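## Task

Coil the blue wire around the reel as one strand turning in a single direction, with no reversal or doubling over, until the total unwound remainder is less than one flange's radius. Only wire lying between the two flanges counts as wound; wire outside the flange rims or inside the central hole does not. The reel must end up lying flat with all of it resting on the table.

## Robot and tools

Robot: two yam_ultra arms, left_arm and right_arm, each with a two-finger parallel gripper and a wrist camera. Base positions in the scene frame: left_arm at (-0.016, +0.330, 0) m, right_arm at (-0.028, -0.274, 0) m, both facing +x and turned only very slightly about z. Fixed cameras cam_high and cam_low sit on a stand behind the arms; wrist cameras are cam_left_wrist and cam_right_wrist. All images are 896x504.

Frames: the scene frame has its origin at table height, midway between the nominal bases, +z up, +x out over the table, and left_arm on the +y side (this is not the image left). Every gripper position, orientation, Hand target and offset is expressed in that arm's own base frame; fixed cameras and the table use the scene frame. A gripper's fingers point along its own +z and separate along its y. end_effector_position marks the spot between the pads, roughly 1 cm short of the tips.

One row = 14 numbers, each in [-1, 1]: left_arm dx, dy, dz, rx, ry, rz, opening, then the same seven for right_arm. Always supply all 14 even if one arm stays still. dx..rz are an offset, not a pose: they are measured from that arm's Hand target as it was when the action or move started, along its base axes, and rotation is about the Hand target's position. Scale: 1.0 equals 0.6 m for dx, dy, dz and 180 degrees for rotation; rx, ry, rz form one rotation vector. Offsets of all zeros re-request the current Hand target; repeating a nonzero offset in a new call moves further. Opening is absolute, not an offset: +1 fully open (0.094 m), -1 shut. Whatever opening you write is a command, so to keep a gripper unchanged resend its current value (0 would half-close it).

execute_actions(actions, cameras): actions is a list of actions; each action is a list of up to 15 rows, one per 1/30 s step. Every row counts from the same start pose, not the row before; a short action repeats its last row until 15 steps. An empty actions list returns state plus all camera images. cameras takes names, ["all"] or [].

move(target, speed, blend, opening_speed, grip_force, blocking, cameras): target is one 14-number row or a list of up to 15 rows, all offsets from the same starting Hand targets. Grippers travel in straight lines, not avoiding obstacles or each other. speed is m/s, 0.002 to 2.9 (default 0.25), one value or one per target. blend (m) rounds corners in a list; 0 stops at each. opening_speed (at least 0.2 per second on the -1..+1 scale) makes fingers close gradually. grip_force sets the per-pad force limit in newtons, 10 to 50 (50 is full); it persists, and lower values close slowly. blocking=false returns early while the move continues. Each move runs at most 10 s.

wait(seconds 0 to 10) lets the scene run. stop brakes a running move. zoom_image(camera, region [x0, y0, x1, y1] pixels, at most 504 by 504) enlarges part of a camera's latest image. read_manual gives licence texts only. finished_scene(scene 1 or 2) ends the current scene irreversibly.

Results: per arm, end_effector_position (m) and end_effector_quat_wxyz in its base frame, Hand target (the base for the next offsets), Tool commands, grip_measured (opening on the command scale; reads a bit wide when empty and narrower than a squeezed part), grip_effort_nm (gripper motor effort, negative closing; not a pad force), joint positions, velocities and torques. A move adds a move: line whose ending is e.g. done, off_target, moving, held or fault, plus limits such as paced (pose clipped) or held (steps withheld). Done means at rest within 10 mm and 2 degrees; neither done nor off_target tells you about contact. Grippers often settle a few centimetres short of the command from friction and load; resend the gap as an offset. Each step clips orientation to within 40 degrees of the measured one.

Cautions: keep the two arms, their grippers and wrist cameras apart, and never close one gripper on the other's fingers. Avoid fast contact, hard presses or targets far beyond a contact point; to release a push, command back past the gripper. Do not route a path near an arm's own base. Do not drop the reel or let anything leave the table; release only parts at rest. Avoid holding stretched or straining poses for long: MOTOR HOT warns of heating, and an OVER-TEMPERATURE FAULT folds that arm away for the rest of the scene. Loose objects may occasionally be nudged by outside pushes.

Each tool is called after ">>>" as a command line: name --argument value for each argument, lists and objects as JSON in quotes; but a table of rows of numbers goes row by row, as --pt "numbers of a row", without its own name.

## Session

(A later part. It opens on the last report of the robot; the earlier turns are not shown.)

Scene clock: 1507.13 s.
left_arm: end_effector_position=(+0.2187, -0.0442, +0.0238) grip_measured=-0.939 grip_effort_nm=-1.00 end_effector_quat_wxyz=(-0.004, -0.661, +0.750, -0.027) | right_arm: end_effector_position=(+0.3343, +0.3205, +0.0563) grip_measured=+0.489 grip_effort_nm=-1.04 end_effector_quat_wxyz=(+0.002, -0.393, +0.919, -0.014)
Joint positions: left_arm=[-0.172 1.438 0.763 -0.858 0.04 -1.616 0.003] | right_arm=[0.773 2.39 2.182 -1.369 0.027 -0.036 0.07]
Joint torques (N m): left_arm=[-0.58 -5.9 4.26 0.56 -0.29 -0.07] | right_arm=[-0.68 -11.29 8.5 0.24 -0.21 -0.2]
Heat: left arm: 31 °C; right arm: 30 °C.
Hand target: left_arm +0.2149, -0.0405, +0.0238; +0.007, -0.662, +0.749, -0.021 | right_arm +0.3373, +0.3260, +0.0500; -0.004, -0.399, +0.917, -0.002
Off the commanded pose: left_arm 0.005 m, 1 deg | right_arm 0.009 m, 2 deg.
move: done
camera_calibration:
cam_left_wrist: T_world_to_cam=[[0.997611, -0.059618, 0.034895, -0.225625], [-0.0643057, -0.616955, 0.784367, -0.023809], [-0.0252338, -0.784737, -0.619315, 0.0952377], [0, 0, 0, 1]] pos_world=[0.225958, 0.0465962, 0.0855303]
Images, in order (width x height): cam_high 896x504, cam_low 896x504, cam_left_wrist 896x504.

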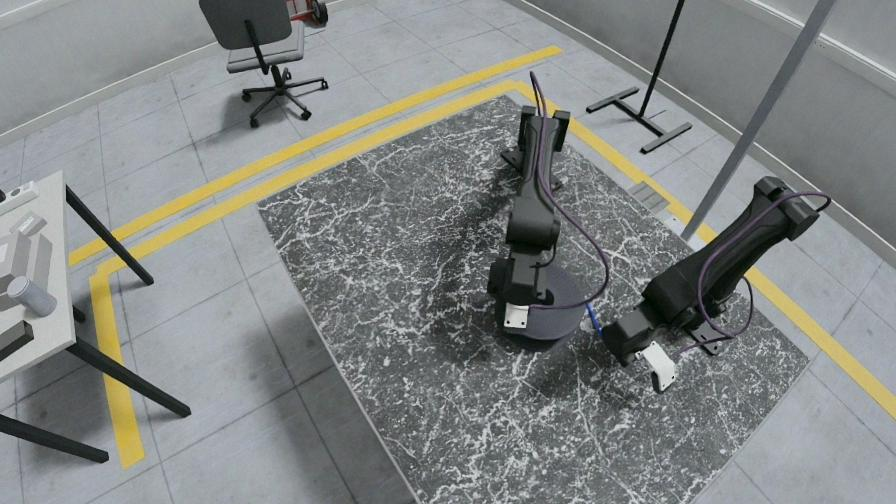

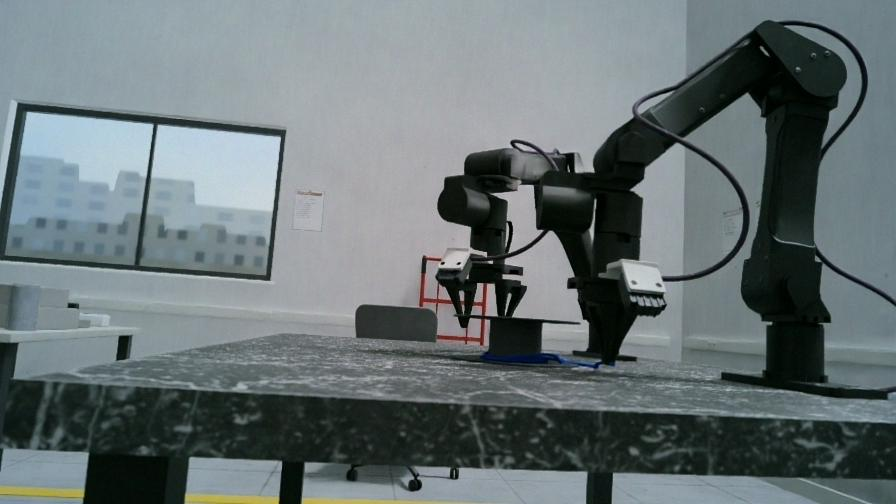

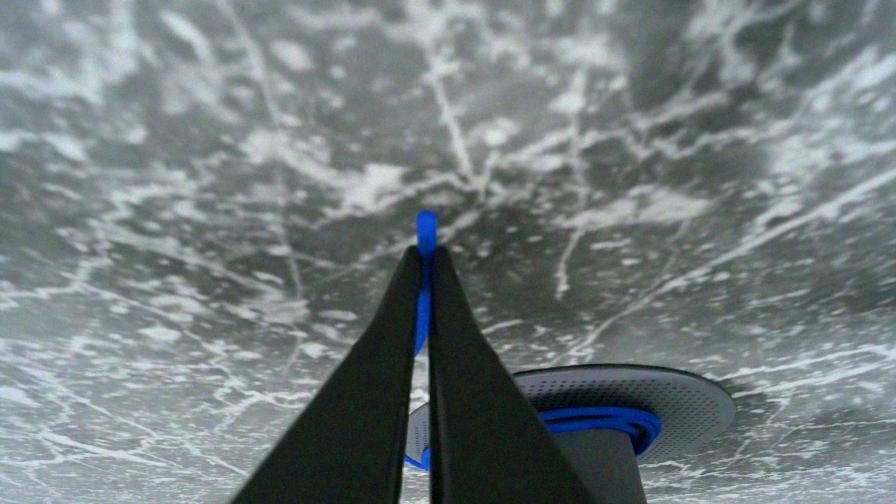

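>>> move --pt "-0.005 -0.0225 0 0 0 -0.013 -1 0.0154 0.0243 0 0 0 0.0833 0.42" --pt "-0.01 -0.045 0 0 0 -0.026 -1 0.0245 0.0519 0 0 0 0.1667 0.42" --pt "-0.015 -0.0675 0 0 0 -0.039 -1 0.0264 0.0812 0 0 0 0.25 0.42" --speed 0.2 --blend 0.008 --cameras '["all"]'

>>> zoom_image --camera "cam_left_wrist" --region '[380, 340, 760, 504]'

>>> zoom_image --camera "cam_low" --region '[430, 290, 690, 400]'

Scene clock: 1521.70 s.
left_arm: end_effector_position=(+0.2073, -0.0850, +0.0238) grip_measured=-0.939 grip_effort_nm=-1.01 end_effector_quat_wxyz=(-0.006, -0.613, +0.789, -0.027) | right_arm: end_effector_position=(+0.3510, +0.3676, +0.0571) grip_measured=+0.487 grip_effort_nm=-1.05 end_effector_quat_wxyz=(-0.021, +0.710, -0.704, +0.010)
Joint positions: left_arm=[-0.363 1.438 0.763 -0.855 0.038 -1.685 0.003] | right_arm=[0.814 2.676 2.718 -1.572 0.02 -0.767 0.07]
Joint torques (N m): left_arm=[-0.57 -5.19 4.93 0.56 -0.29 -0.06] | right_arm=[-0.1 -12.92 8.31 0.41 -0.15 -0.26]
Heat: left arm: 31 °C; right arm: 31 °C.
Hand target: left_arm +0.2059, -0.0811, +0.0237; +0.006, -0.615, +0.788, -0.021 | right_arm +0.3532, +0.3747, +0.0500; +0.003, +0.720, -0.694, +0.003
Off the commanded pose: left_arm 0.004 m, 1 deg | right_arm 0.010 m, 3 deg.
joint read past its limit (right arm) — joint 4 (wrist pitch), lower limit.
joint sent to its limit (right arm) — joint 4 (wrist pitch), lower limit. The joint targets are off in orientation, not in position.
move: off_target (right_arm)
camera_calibration:
cam_left_wrist: T_world_to_cam=[[0.982839, -0.181032, 0.0354212, -0.223805], [-0.139441, -0.603411, 0.785144, -0.033008], [-0.120763, -0.776609, -0.618299, 0.0834382], [0, 0, 0, 1]] pos_world=[0.225438, 0.0043655, 0.0854333]
cam_right_wrist: T_world_to_cam=[[0.995608, 0.0819158, 0.0453236, -0.386012], [0.0220384, -0.675601, 0.736938, 0.206107], [0.0909876, -0.732703, -0.674439, 0.38865], [0, 0, 0, 1]] pos_world=[0.344412, 0.455632, 0.127728]

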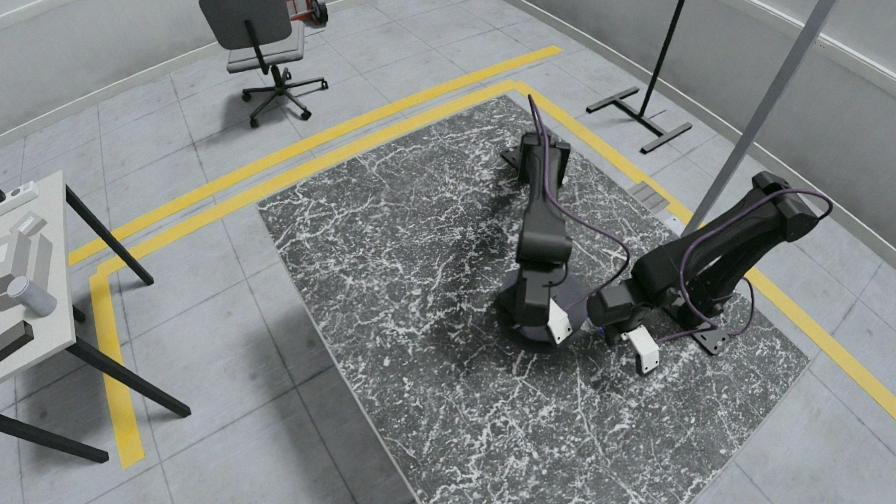

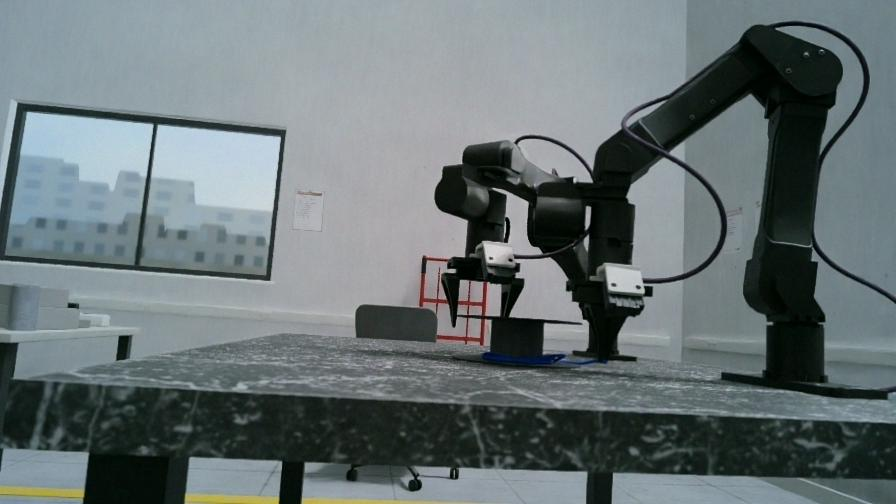

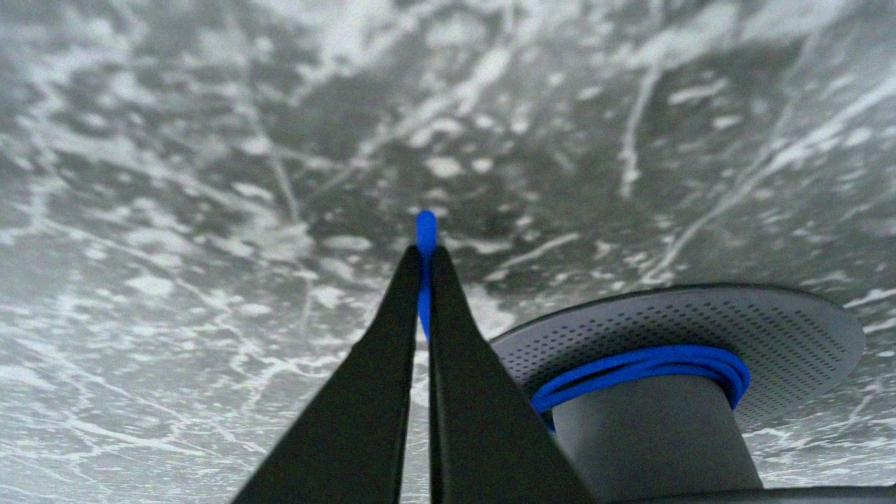

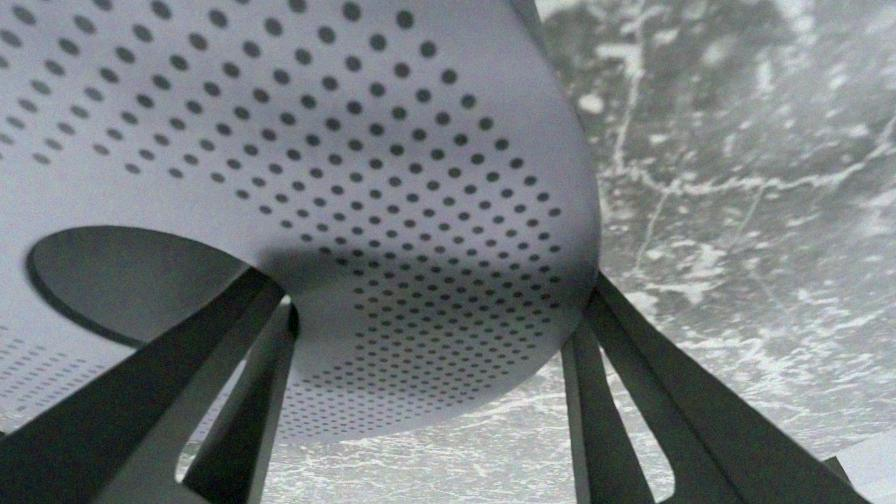

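Scaled by 1.326 from the camera's 896x504 image, which has a finer 1280x720 frame.

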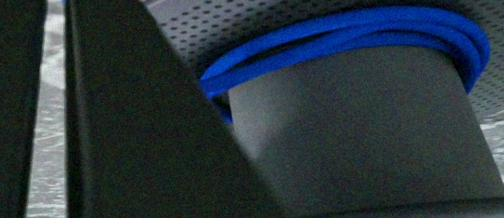

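Scaled by 1.938 from the camera's 896x504 image, which has a finer 1280x720 frame.

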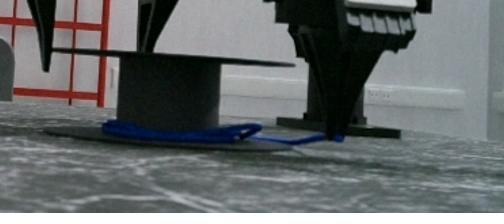

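>>> move --pt "0 0 0 0 0 0 -1 -0.0037 -0.0118 0.0118 0 0 0 0.42" --pt "0 0 0 0 0 0 -1 -0.0037 -0.0118 0.0118 0 0 0 0.92" --pt "0 0 0 0 0 0 -1 -0.0037 -0.0118 0.1167 0 0 0 0.92" --pt "0 0 0 0 0 0 -1 -0.1647 -0.105 0.1167 0 0 -0.7 0.92" --speed '[0.1,0.1,0.2,0.5]' --blend '[0,0,0.01,0]' --opening_speed 1.0 --cameras '["all"]'

>>> zoom_image --camera "cam_high" --region '[480, 240, 680, 400]'

>>> zoom_image --camera "cam_low" --region '[430, 290, 690, 400]'

Scene clock: 1543.73 s.
left_arm: end_effector_position=(+0.2073, -0.0850, +0.0238) grip_measured=-0.939 grip_effort_nm=-1.00 end_effector_quat_wxyz=(-0.006, -0.614, +0.789, -0.027) | right_arm: end_effector_position=(+0.2543, +0.3119, +0.1080) grip_measured=+0.918 grip_effort_nm=0.10 end_effector_quat_wxyz=(-0.018, +0.289, +0.957, -0.015)
Joint positions: left_arm=[-0.363 1.438 0.763 -0.855 0.038 -1.686 0.003] | right_arm=[0.874 2.136 1.962 -1.439 -0.022 1.461 0.09]
Joint torques (N m): left_arm=[-0.59 -5.19 4.94 0.54 -0.3 -0.07] | right_arm=[0.42 -16.31 4.71 0.3 0.15 0.13]
Heat: left arm: 30 °C; right arm: 30 °C.
Hand target: left_arm +0.2059, -0.0811, +0.0237; +0.006, -0.615, +0.788, -0.021 | right_arm +0.2544, +0.3118, +0.1200; -0.004, +0.292, +0.957, +0.001
Off the commanded pose: left_arm 0.004 m, 1 deg | right_arm 0.012 m, 2 deg.
move: off_target (right_arm); target 2's new opening was sent with right_arm's hand 0.000 m and 3 deg from that target
camera_calibration:
cam_left_wrist: T_world_to_cam=[[0.982907, -0.180661, 0.035448, -0.223825], [-0.139229, -0.603434, 0.785164, -0.0330576], [-0.120458, -0.776678, -0.618273, 0.083367], [0, 0, 0, 1]] pos_world=[0.225439, 0.00436484, 0.0854333]
cam_right_wrist: T_world_to_cam=[[-0.49045, -0.870619, 0.0384983, 0.388273], [-0.54641, 0.341625, 0.764675, -0.0426956], [-0.678893, 0.353999, -0.643265, 0.244473], [0, 0, 0, 1]] pos_world=[0.33307, 0.266081, 0.174961]

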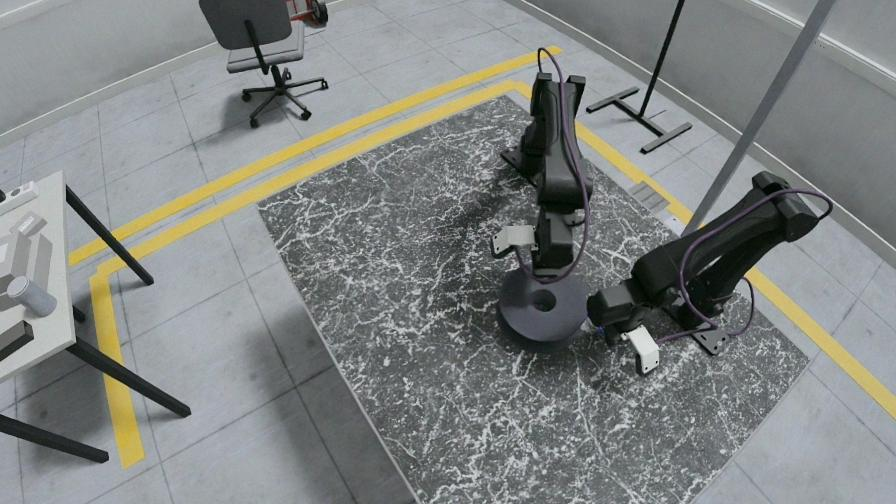

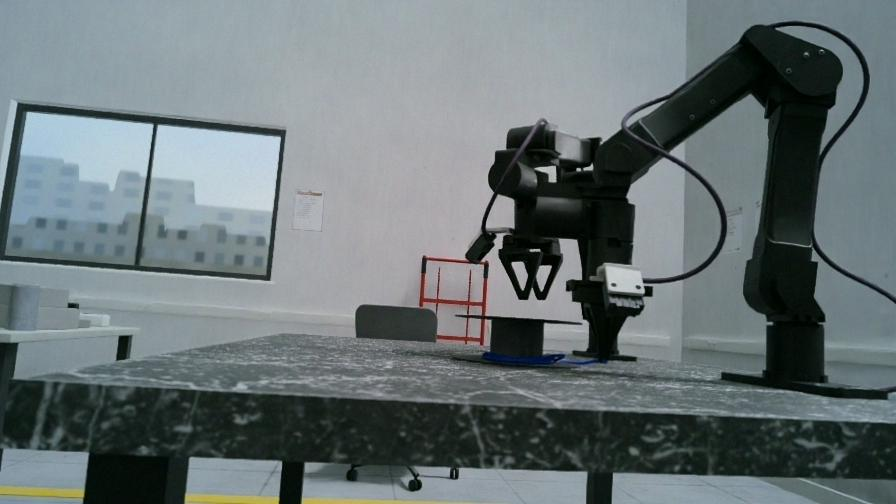

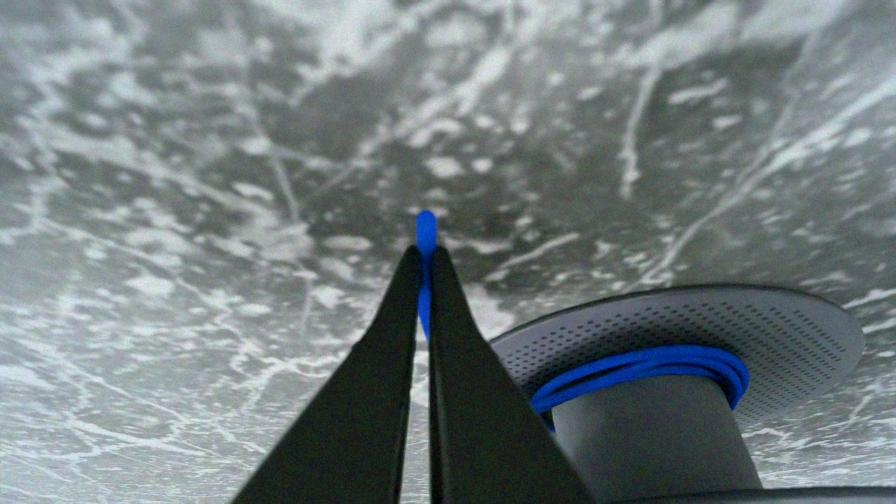

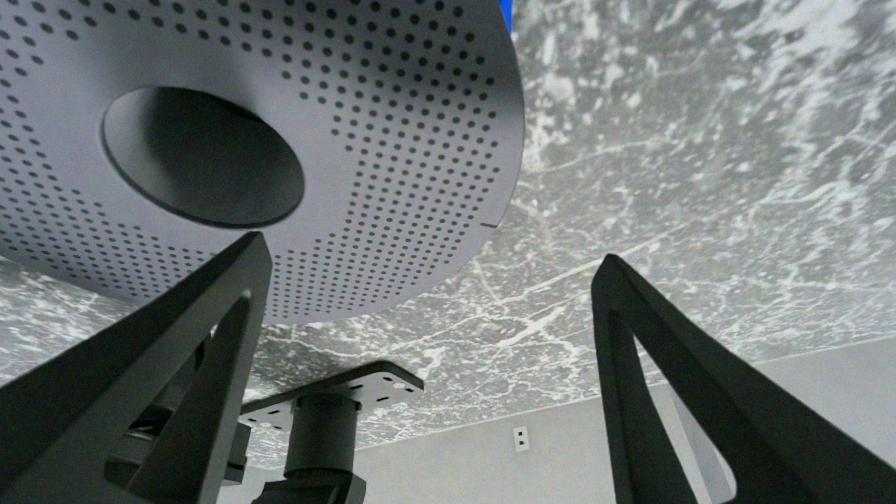

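Scaled by 2.520 from the camera's 896x504 image, which has a finer 1280x720 frame.

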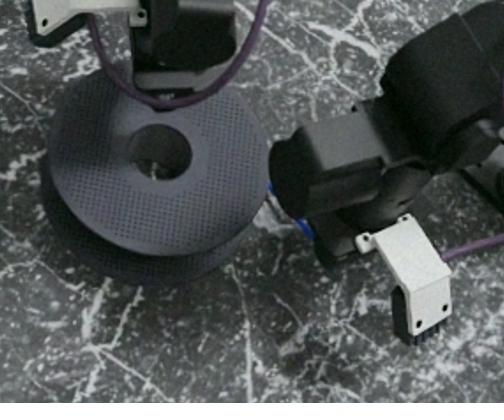

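Scaled by 1.938 from the camera's 896x504 image, which has a finer 1280x720 frame.

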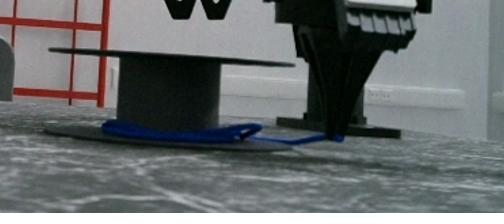

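>>> move --pt "0 0 0 0 0 0 -1 -0.1157 -0.083 0.0167 0 0 0 -0.5" --pt "0 0 0 0 0 0 -1 -0.1365 -0.0863 -0.0725 0.254 -0.2168 -0.0655 -0.75" --speed 0.35 --blend '[0.02,0]' --cameras '["cam_right_wrist","cam_high"]'

Scene clock: 1560.43 s.
left_arm: end_effector_position=(+0.2073, -0.0850, +0.0238) grip_measured=-0.939 grip_effort_nm=-1.01 end_effector_quat_wxyz=(-0.006, -0.614, +0.789, -0.027) | right_arm: end_effector_position=(+0.1734, +0.2648, +0.0837) grip_measured=-0.748 grip_effort_nm=-0.14 end_effector_quat_wxyz=(+0.190, +0.343, +0.793, +0.466)
Joint positions: left_arm=[-0.363 1.438 0.763 -0.855 0.038 -1.686 0.003] | right_arm=[1.187 1.098 0.251 0.292 0.355 1.804 0.012]
Joint torques (N m): left_arm=[-0.55 -5.2 4.94 0.55 -0.29 -0.06] | right_arm=[0.47 -1.72 4.94 2.11 0.32 0.01]
Heat: left arm: 30 °C; right arm: 31 °C.
Hand target: left_arm +0.2059, -0.0811, +0.0237; +0.006, -0.615, +0.788, -0.021 | right_arm +0.1725, +0.2600, +0.0767; +0.196, +0.343, +0.795, +0.460
Off the commanded pose: left_arm 0.004 m, 1 deg | right_arm 0.009 m, 1 deg.
move: done
camera_calibration:
cam_right_wrist: T_world_to_cam=[[-0.316313, -0.383594, -0.867641, 0.225236], [-0.940678, 0.00846696, 0.339196, 0.140073], [-0.122767, 0.923463, -0.363516, -0.0800495], [0, 0, 0, 1]] pos_world=[0.193181, 0.159136, 0.118813]
Images, in order (width x height): cam_high 896x504, cam_right_wrist 896x504.

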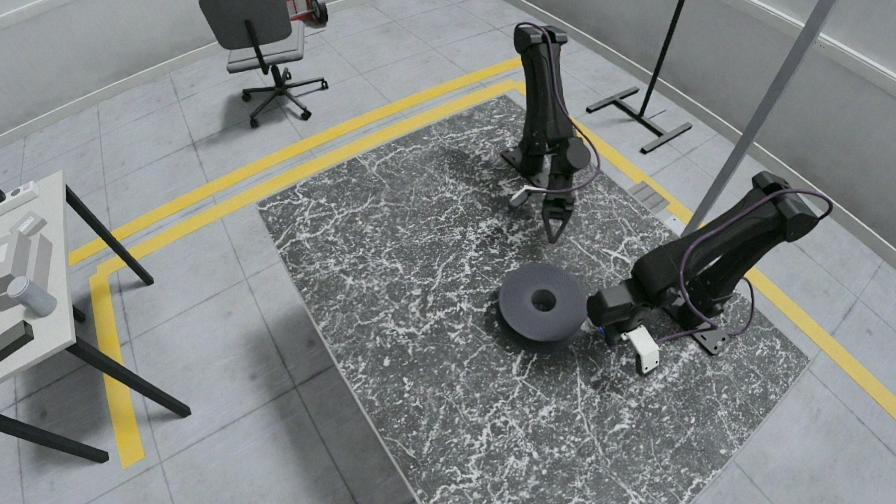

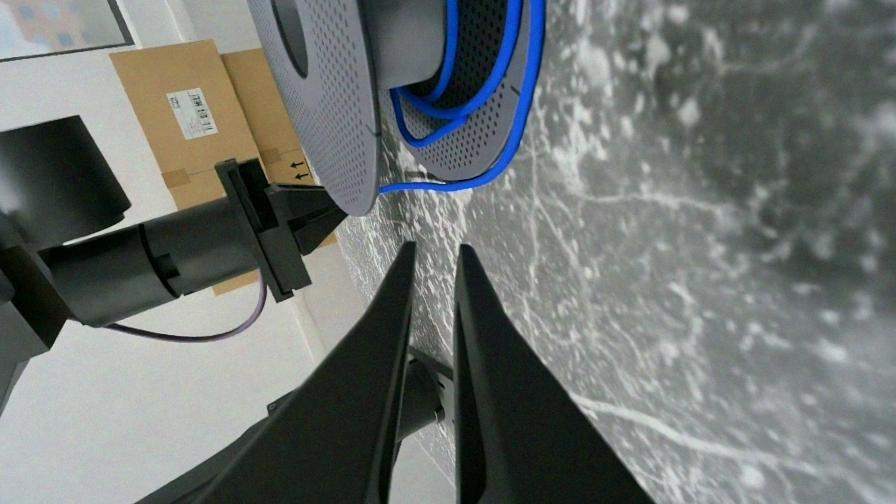

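>>> zoom_image --camera "cam_right_wrist" --region '[320, 0, 620, 230]'

Scaled by 1.680 from the camera's 896x504 image, which has a finer 1280x720 frame.

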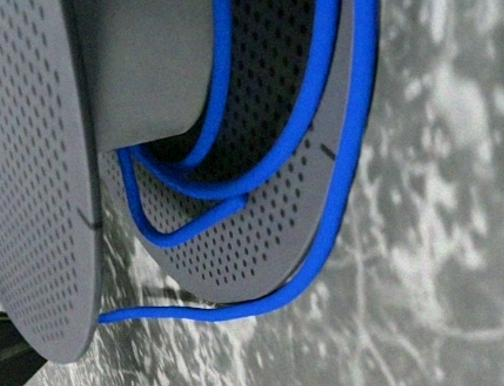

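>>> move --pt "0 0 0 0 0 0 -1 0 0.008 0.0892 -0.2033 0.2648 -0.0554 -0.75" --pt "0 0 0 0 0 0 -1 0.1167 0.122 0.0638 -0.2033 0.2648 -0.0554 0.92" --speed 0.35 --blend '[0.02,0]' --cameras '["cam_right_wrist"]'

Scene clock: 1602.20 s.
left_arm: end_effector_position=(+0.2073, -0.0850, +0.0238) grip_measured=-0.939 grip_effort_nm=-1.00 end_effector_quat_wxyz=(-0.006, -0.614, +0.789, -0.027) | right_arm: end_effector_position=(+0.2414, +0.3328, +0.1139) grip_measured=+0.918 grip_effort_nm=0.11 end_effector_quat_wxyz=(-0.004, +0.487, +0.873, +0.008)
Joint positions: left_arm=[-0.363 1.438 0.763 -0.855 0.038 -1.686 0.003] | right_arm=[0.937 2.113 1.951 -1.394 -0.01 1.955 0.09]
Joint torques (N m): left_arm=[-0.58 -5.18 4.93 0.56 -0.29 -0.06] | right_arm=[-0.05 -10.45 8.4 -0.07 0.03 -0.08]
Heat: left arm: 29 °C; right arm: 29 °C.
Hand target: left_arm +0.2059, -0.0811, +0.0237; +0.006, -0.615, +0.788, -0.021 | right_arm +0.2425, +0.3331, +0.1149; -0.004, +0.484, +0.875, +0.002
Off the commanded pose: left_arm 0.004 m, 1 deg | right_arm 0.002 m, 1 deg.
move: done
camera_calibration:
cam_right_wrist: T_world_to_cam=[[-0.810457, -0.585718, -0.00967235, 0.387833], [-0.389869, 0.526991, 0.755171, -0.159778], [-0.43722, 0.615805, -0.655456, 0.088029], [0, 0, 0, 1]] pos_world=[0.290518, 0.257153, 0.18211]
Images, in order (width x height): cam_right_wrist 896x504.

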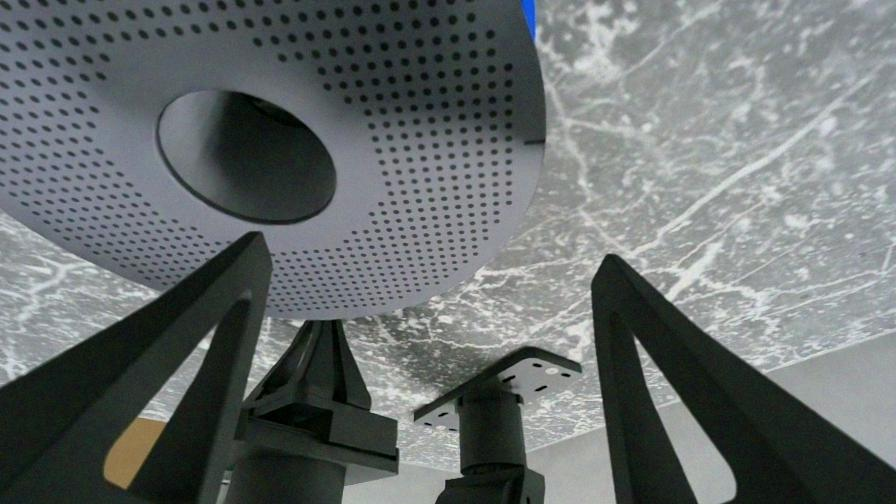

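>>> move --pt "0 0 0 0 0 0 -1 -0.0008 0 -0.1083 0 0 0 0.92" --pt "0 0 0 0 0 0 -1 -0.0008 0 -0.1083 0 0 0 0.42" --speed 0.12 --opening_speed 1.0 --cameras '["cam_right_wrist"]'

Scene clock: 1609.60 s.
left_arm: end_effector_position=(+0.2073, -0.0848, +0.0238) grip_measured=-0.939 grip_effort_nm=-1.01 end_effector_quat_wxyz=(-0.005, -0.614, +0.789, -0.027) | right_arm: end_effector_position=(+0.2431, +0.3364, +0.0608) grip_measured=+0.471 grip_effort_nm=-1.03 end_effector_quat_wxyz=(-0.005, +0.486, +0.874, +0.015)
Joint positions: left_arm=[-0.363 1.438 0.763 -0.855 0.037 -1.686 0.003] | right_arm=[0.937 2.121 1.753 -1.175 -0.014 1.952 0.069]
Joint torques (N m): left_arm=[-0.58 -5.2 4.94 0.55 -0.29 -0.06] | right_arm=[-0.08 -10.52 5.12 0.36 0.04 -0.07]
Heat: left arm: 29 °C; right arm: 30 °C.
Hand target: left_arm +0.2059, -0.0811, +0.0237; +0.006, -0.615, +0.788, -0.021 | right_arm +0.2421, +0.3331, +0.0498; -0.004, +0.484, +0.875, +0.001
Off the commanded pose: left_arm 0.004 m, 1 deg | right_arm 0.011 m, 2 deg.
move: off_target (right_arm); target 2's new opening was sent with right_arm's hand 0.011 m and 1 deg from that target
camera_calibration:
cam_right_wrist: T_world_to_cam=[[-0.809014, -0.587423, -0.0207461, 0.391734], [-0.39435, 0.516259, 0.76024, -0.116595], [-0.435872, 0.623226, -0.649311, 0.0485754], [0, 0, 0, 1]] pos_world=[0.292111, 0.260033, 0.128308]
Images, in order (width x height): cam_right_wrist 896x504.

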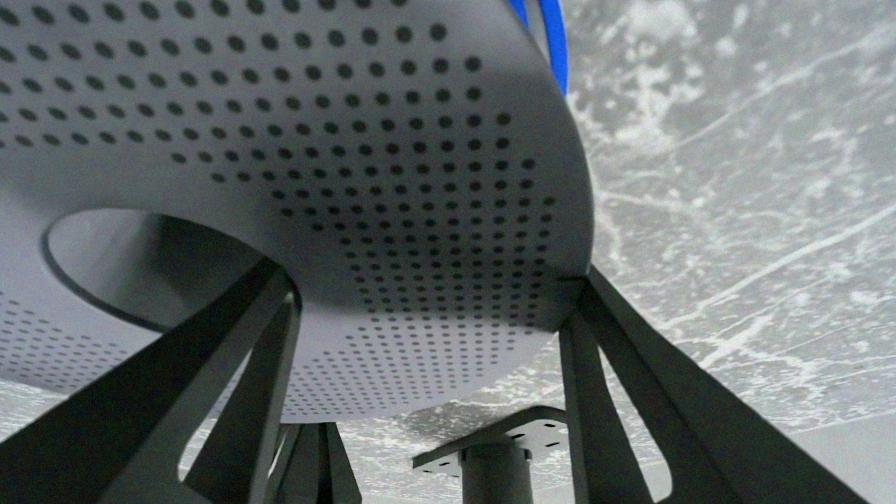

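>>> move --pt "0 0 0 0 0 0 -1 0.0169 -0.0197 0 0 0 0.0833 0.42" --pt "0 0 0 0 0 0 -1 0.0389 -0.0342 0 0 0 0.1667 0.42" --pt "0 0 0 0 0 0 -1 0.0642 -0.0422 0 0 0 0.25 0.42" --speed 0.2 --blend 0.008 --cameras '["all"]'

>>> zoom_image --camera "cam_low" --region '[430, 290, 690, 400]'

Scene clock: 1616.73 s.
left_arm: end_effector_position=(+0.2075, -0.0846, +0.0238) grip_measured=-0.939 grip_effort_nm=-1.01 end_effector_quat_wxyz=(-0.005, -0.614, +0.789, -0.027) | right_arm: end_effector_position=(+0.2708, +0.3075, +0.0602) grip_measured=+0.471 grip_effort_nm=-1.05 end_effector_quat_wxyz=(-0.009, +0.116, +0.993, +0.007)
Joint positions: left_arm=[-0.363 1.438 0.763 -0.854 0.036 -1.686 0.003] | right_arm=[0.837 2.127 1.759 -1.202 -0.022 1.07 0.069]
Joint torques (N m): left_arm=[-0.61 -5.22 4.93 0.55 -0.28 -0.06] | right_arm=[-1.05 -8.57 7.5 0.38 0.15 -0.21]
Heat: left arm: 29 °C; right arm: 30 °C.
Hand target: left_arm +0.2059, -0.0811, +0.0237; +0.006, -0.615, +0.788, -0.021 | right_arm +0.2806, +0.3078, +0.0498; -0.004, +0.112, +0.994, +0.000
Off the commanded pose: left_arm 0.004 m, 1 deg | right_arm 0.014 m, 1 deg.
move: off_target (right_arm)
camera_calibration:
cam_left_wrist: T_world_to_cam=[[0.982889, -0.18061, 0.0361841, -0.223955], [-0.140028, -0.605008, 0.783809, -0.0327687], [-0.119672, -0.775464, -0.619946, 0.0836177], [0, 0, 0, 1]] pos_world=[0.225541, 0.00456856, 0.0856266]
cam_right_wrist: T_world_to_cam=[[-0.159676, -0.9871, -0.0116833, 0.343585], [-0.645577, 0.0954623, 0.757705, 0.107419], [-0.746816, 0.12853, -0.652492, 0.314776], [0, 0, 0, 1]] pos_world=[0.359289, 0.28844, 0.128012]

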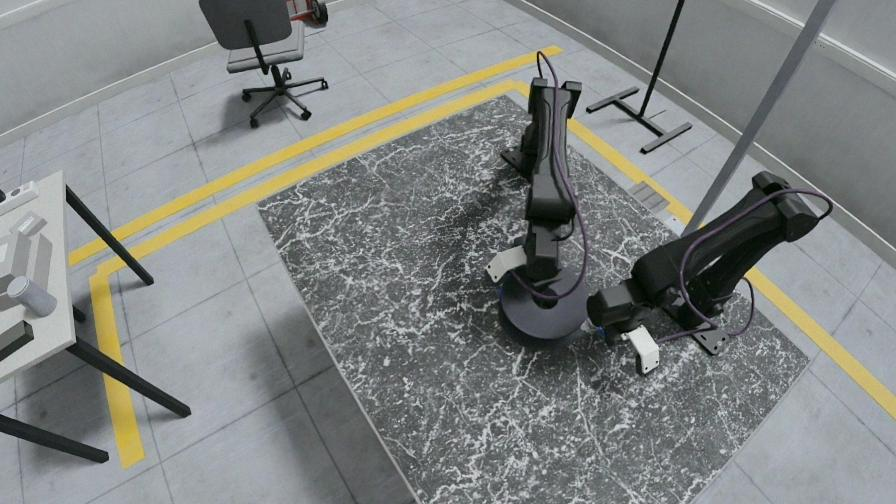

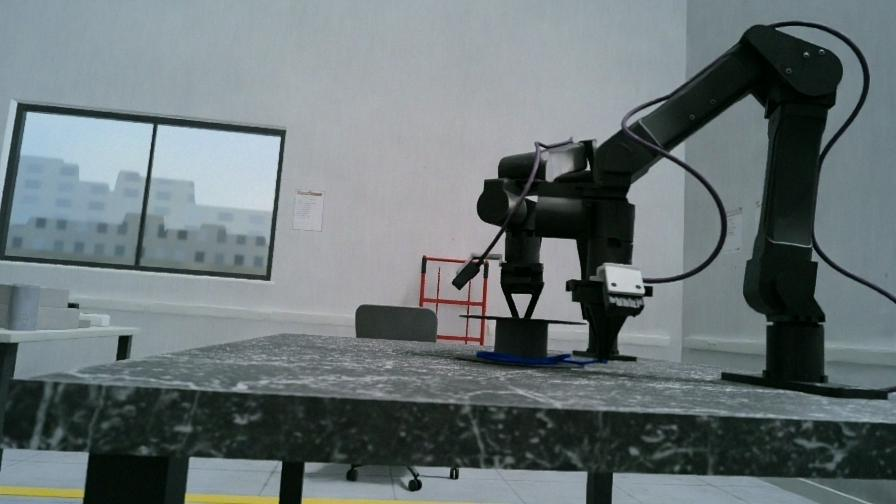

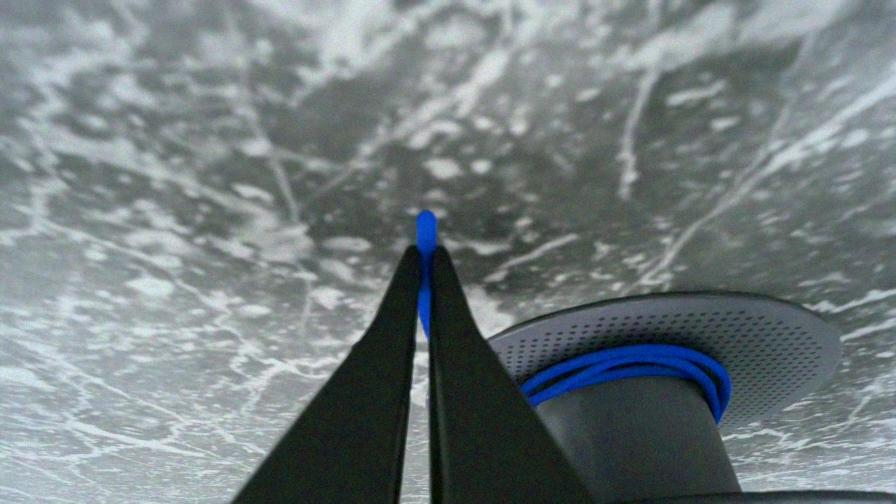

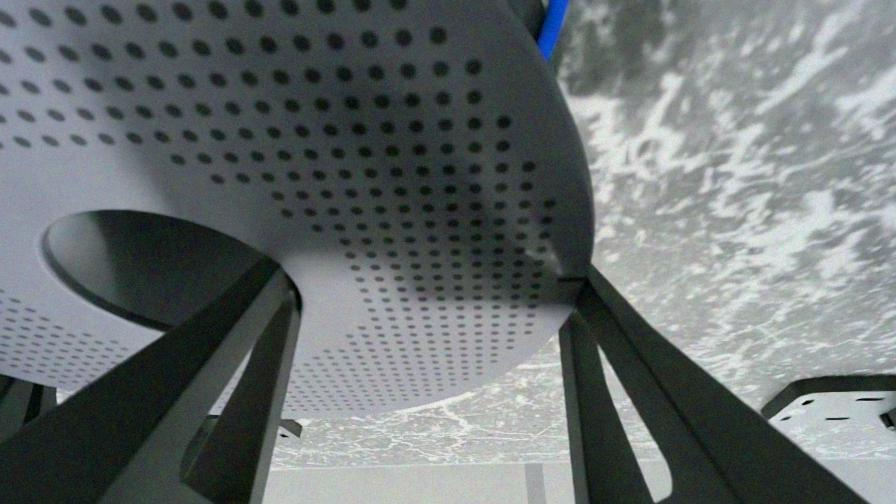

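Scaled by 1.938 from the camera's 896x504 image, which has a finer 1280x720 frame.

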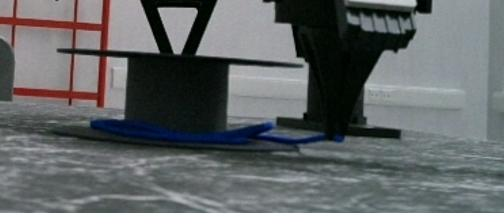

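>>> move --pt "0 0 0 0 0 0 -1 0.0268 -0.0009 0 0 0 0.0833 0.42" --pt "0 0 0 0 0 0 -1 0.0535 0.0052 0 0 0 0.1667 0.42" --pt "0 0 0 0 0 0 -1 0.0781 0.0184 0 0 0 0.25 0.42" --speed 0.2 --blend 0.008 --cameras '["all"]'

>>> zoom_image --camera "cam_low" --region '[430, 290, 690, 400]'

>>> zoom_image --camera "cam_left_wrist" --region '[400, 200, 880, 500]'

Scene clock: 1626.50 s.
left_arm: end_effector_position=(+0.2075, -0.0846, +0.0238) grip_measured=-0.939 grip_effort_nm=-1.01 end_effector_quat_wxyz=(-0.005, -0.614, +0.789, -0.027) | right_arm: end_effector_position=(+0.3201, +0.3150, +0.0607) grip_measured=+0.471 grip_effort_nm=-1.04 end_effector_quat_wxyz=(-0.003, -0.270, +0.963, -0.003)
Joint positions: left_arm=[-0.363 1.438 0.763 -0.854 0.036 -1.686 0.003] | right_arm=[0.777 2.316 2.07 -1.333 0.004 0.23 0.069]
Joint torques (N m): left_arm=[-0.58 -5.19 4.94 0.54 -0.28 -0.07] | right_arm=[-0.66 -10.25 7.76 0.38 -0.09 -0.2]
Heat: left arm: 29 °C; right arm: 30 °C.
Hand target: left_arm +0.2059, -0.0811, +0.0237; +0.006, -0.615, +0.788, -0.021 | right_arm +0.3274, +0.3189, +0.0498; -0.004, -0.276, +0.961, -0.002
Off the commanded pose: left_arm 0.004 m, 1 deg | right_arm 0.014 m, 1 deg.
move: off_target (right_arm)
camera_calibration:
cam_left_wrist: T_world_to_cam=[[0.982889, -0.18061, 0.0361841, -0.223955], [-0.140028, -0.605008, 0.783809, -0.0327687], [-0.119672, -0.775464, -0.619946, 0.0836177], [0, 0, 0, 1]] pos_world=[0.225541, 0.00456856, 0.0856266]
cam_right_wrist: T_world_to_cam=[[0.580561, -0.814193, 0.00618194, 0.0665018], [-0.540493, -0.379699, 0.750797, 0.254601], [-0.608946, -0.439225, -0.660504, 0.486116], [0, 0, 0, 1]] pos_world=[0.39502, 0.364331, 0.129516]

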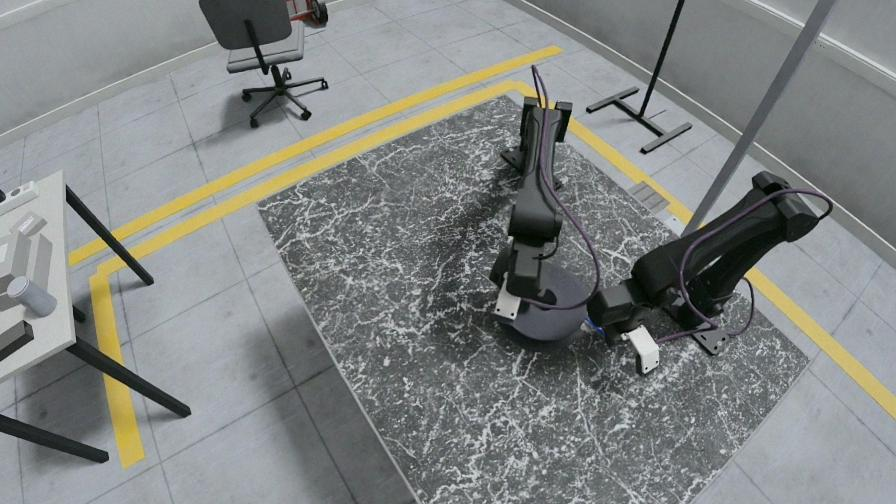

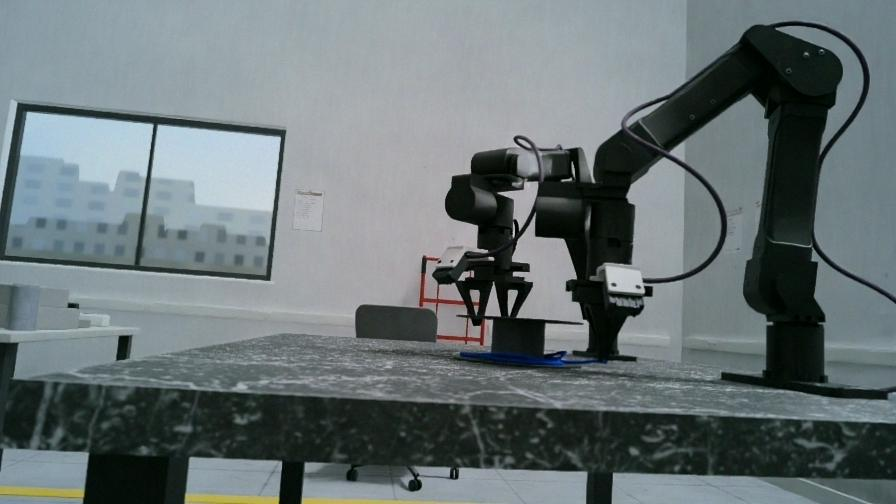

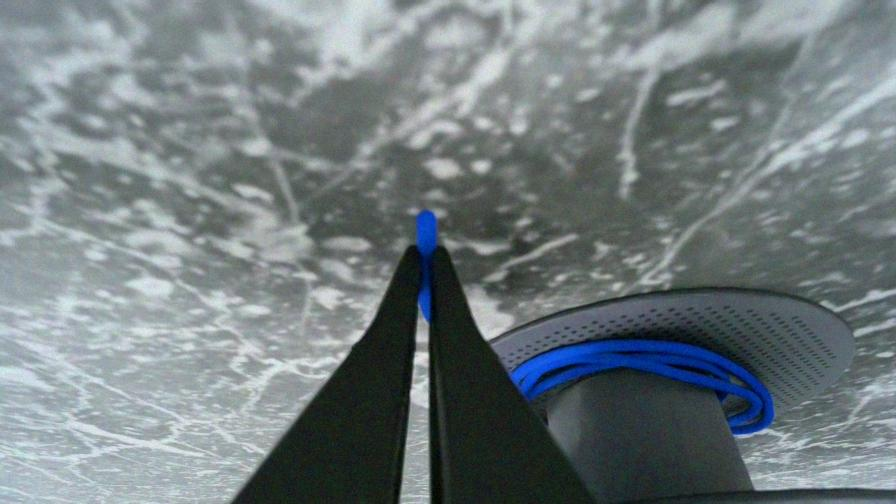

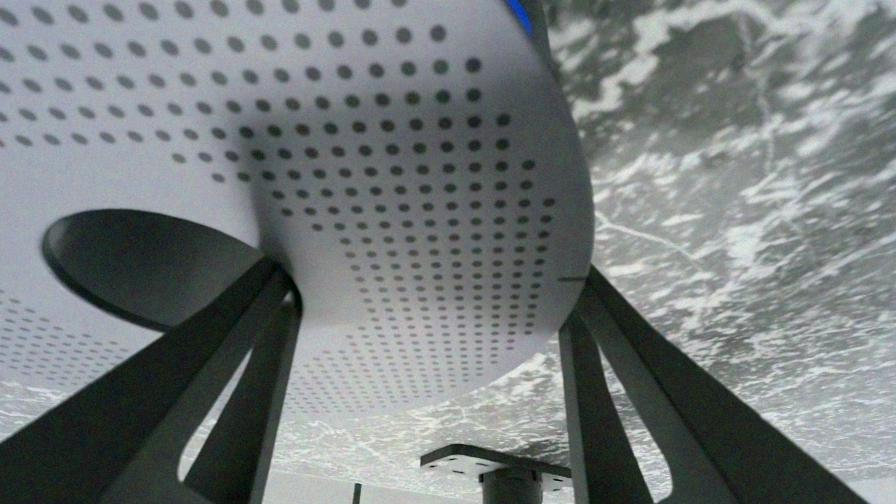

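Scaled by 1.938 from the camera's 896x504 image, which has a finer 1280x720 frame.

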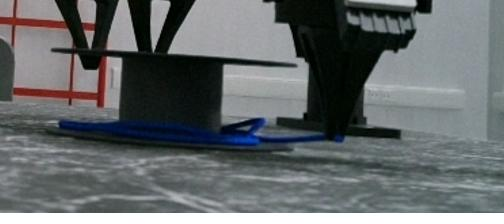

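Scaled by 1.050 from the camera's 896x504 image, which has a finer 1280x720 frame.

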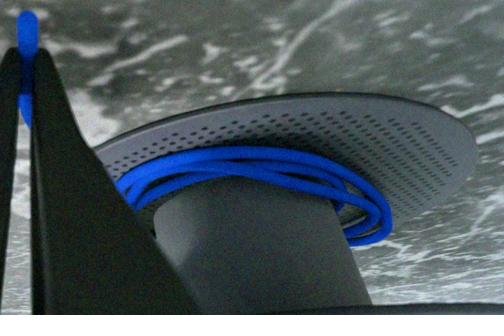

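>>> move --pt "0 0 0 0 0 0 -1 0.0207 0.0193 0 0 0 0.0833 0.42" --pt "0 0 0 0 0 0 -1 0.0361 0.0436 0 0 0 0.1667 0.42" --speed 0.15 --blend 0.008 --cameras '["all"]'

>>> zoom_image --camera "cam_low" --region '[430, 290, 690, 400]'

>>> zoom_image --camera "cam_left_wrist" --region '[400, 200, 880, 500]'

Scene clock: 1634.20 s.
left_arm: end_effector_position=(+0.2078, -0.0847, +0.0238) grip_measured=-0.939 grip_effort_nm=-1.01 end_effector_quat_wxyz=(-0.004, -0.614, +0.789, -0.027) | right_arm: end_effector_position=(+0.3477, +0.3385, +0.0613) grip_measured=+0.471 grip_effort_nm=-1.05 end_effector_quat_wxyz=(+0.002, -0.505, +0.863, -0.009)
Joint positions: left_arm=[-0.363 1.438 0.763 -0.853 0.036 -1.686 0.003] | right_arm=[0.777 2.537 2.468 -1.503 0.018 -0.283 0.069]
Joint torques (N m): left_arm=[-0.55 -5.19 4.96 0.54 -0.27 -0.07] | right_arm=[0.18 -11.6 7.97 0.35 -0.15 -0.22]
Heat: left arm: 29 °C; right arm: 30 °C.
Hand target: left_arm +0.2059, -0.0811, +0.0238; +0.006, -0.615, +0.788, -0.021 | right_arm +0.3491, +0.3450, +0.0499; -0.003, -0.516, +0.857, -0.002
Off the commanded pose: left_arm 0.004 m, 1 deg | right_arm 0.013 m, 2 deg.
move: off_target (right_arm)
camera_calibration:
cam_left_wrist: T_world_to_cam=[[0.982832, -0.180689, 0.0373314, -0.224257], [-0.140947, -0.604703, 0.78388, -0.0326008], [-0.119064, -0.775684, -0.619789, 0.0834136], [0, 0, 0, 1]] pos_world=[0.225743, 0.00446797, 0.0856258]
cam_right_wrist: T_world_to_cam=[[0.905535, -0.423871, 0.0184316, -0.176349], [-0.292477, -0.592182, 0.750852, 0.263639], [-0.307349, -0.685313, -0.660214, 0.492007], [0, 0, 0, 1]] pos_world=[0.388016, 0.418552, 0.130126]

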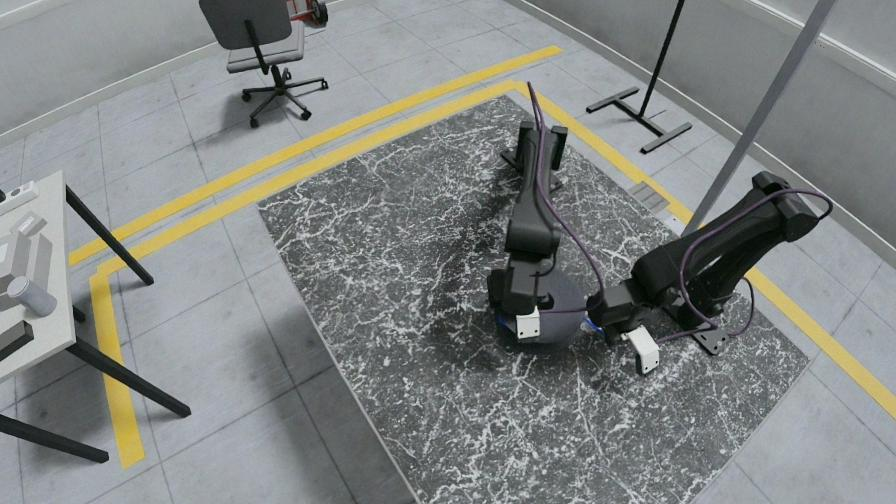

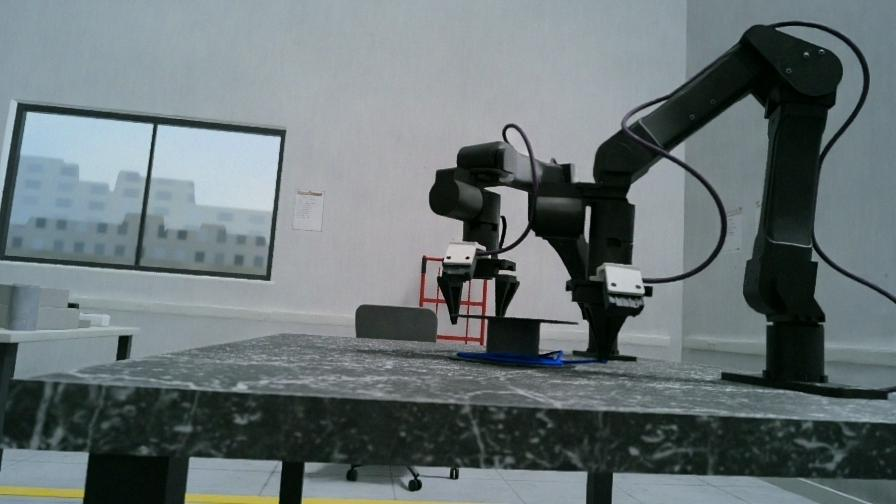

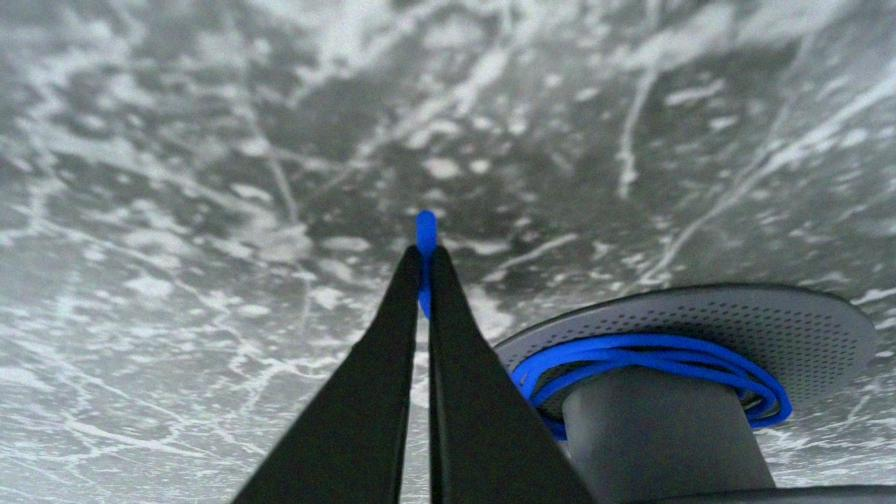

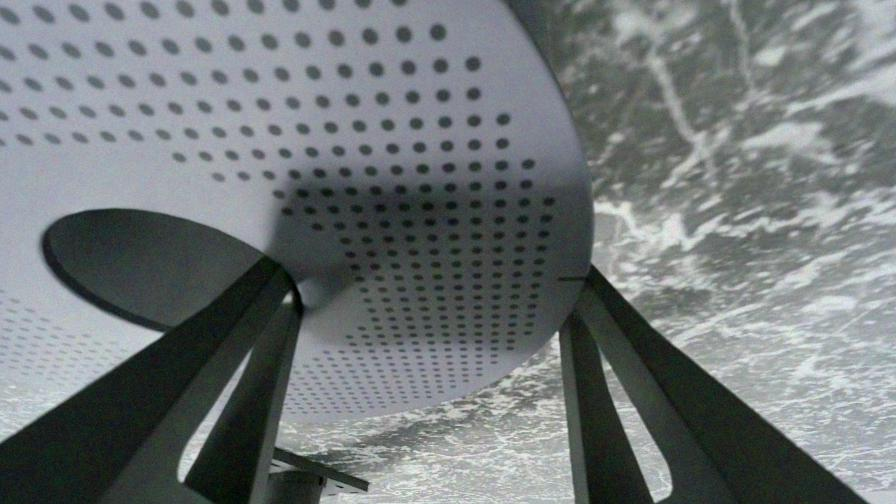

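Scaled by 1.938 from the camera's 896x504 image, which has a finer 1280x720 frame.

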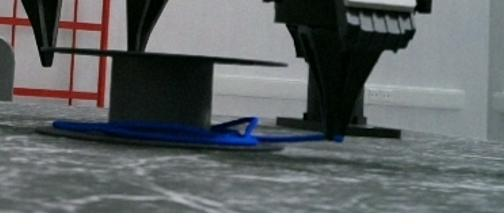

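Scaled by 1.050 from the camera's 896x504 image, which has a finer 1280x720 frame.

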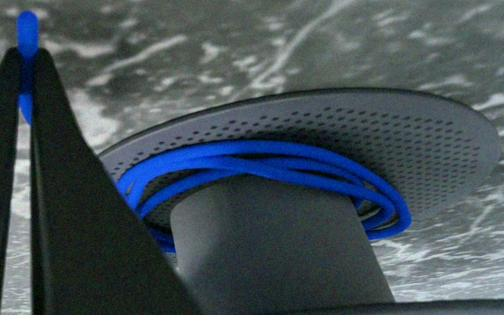

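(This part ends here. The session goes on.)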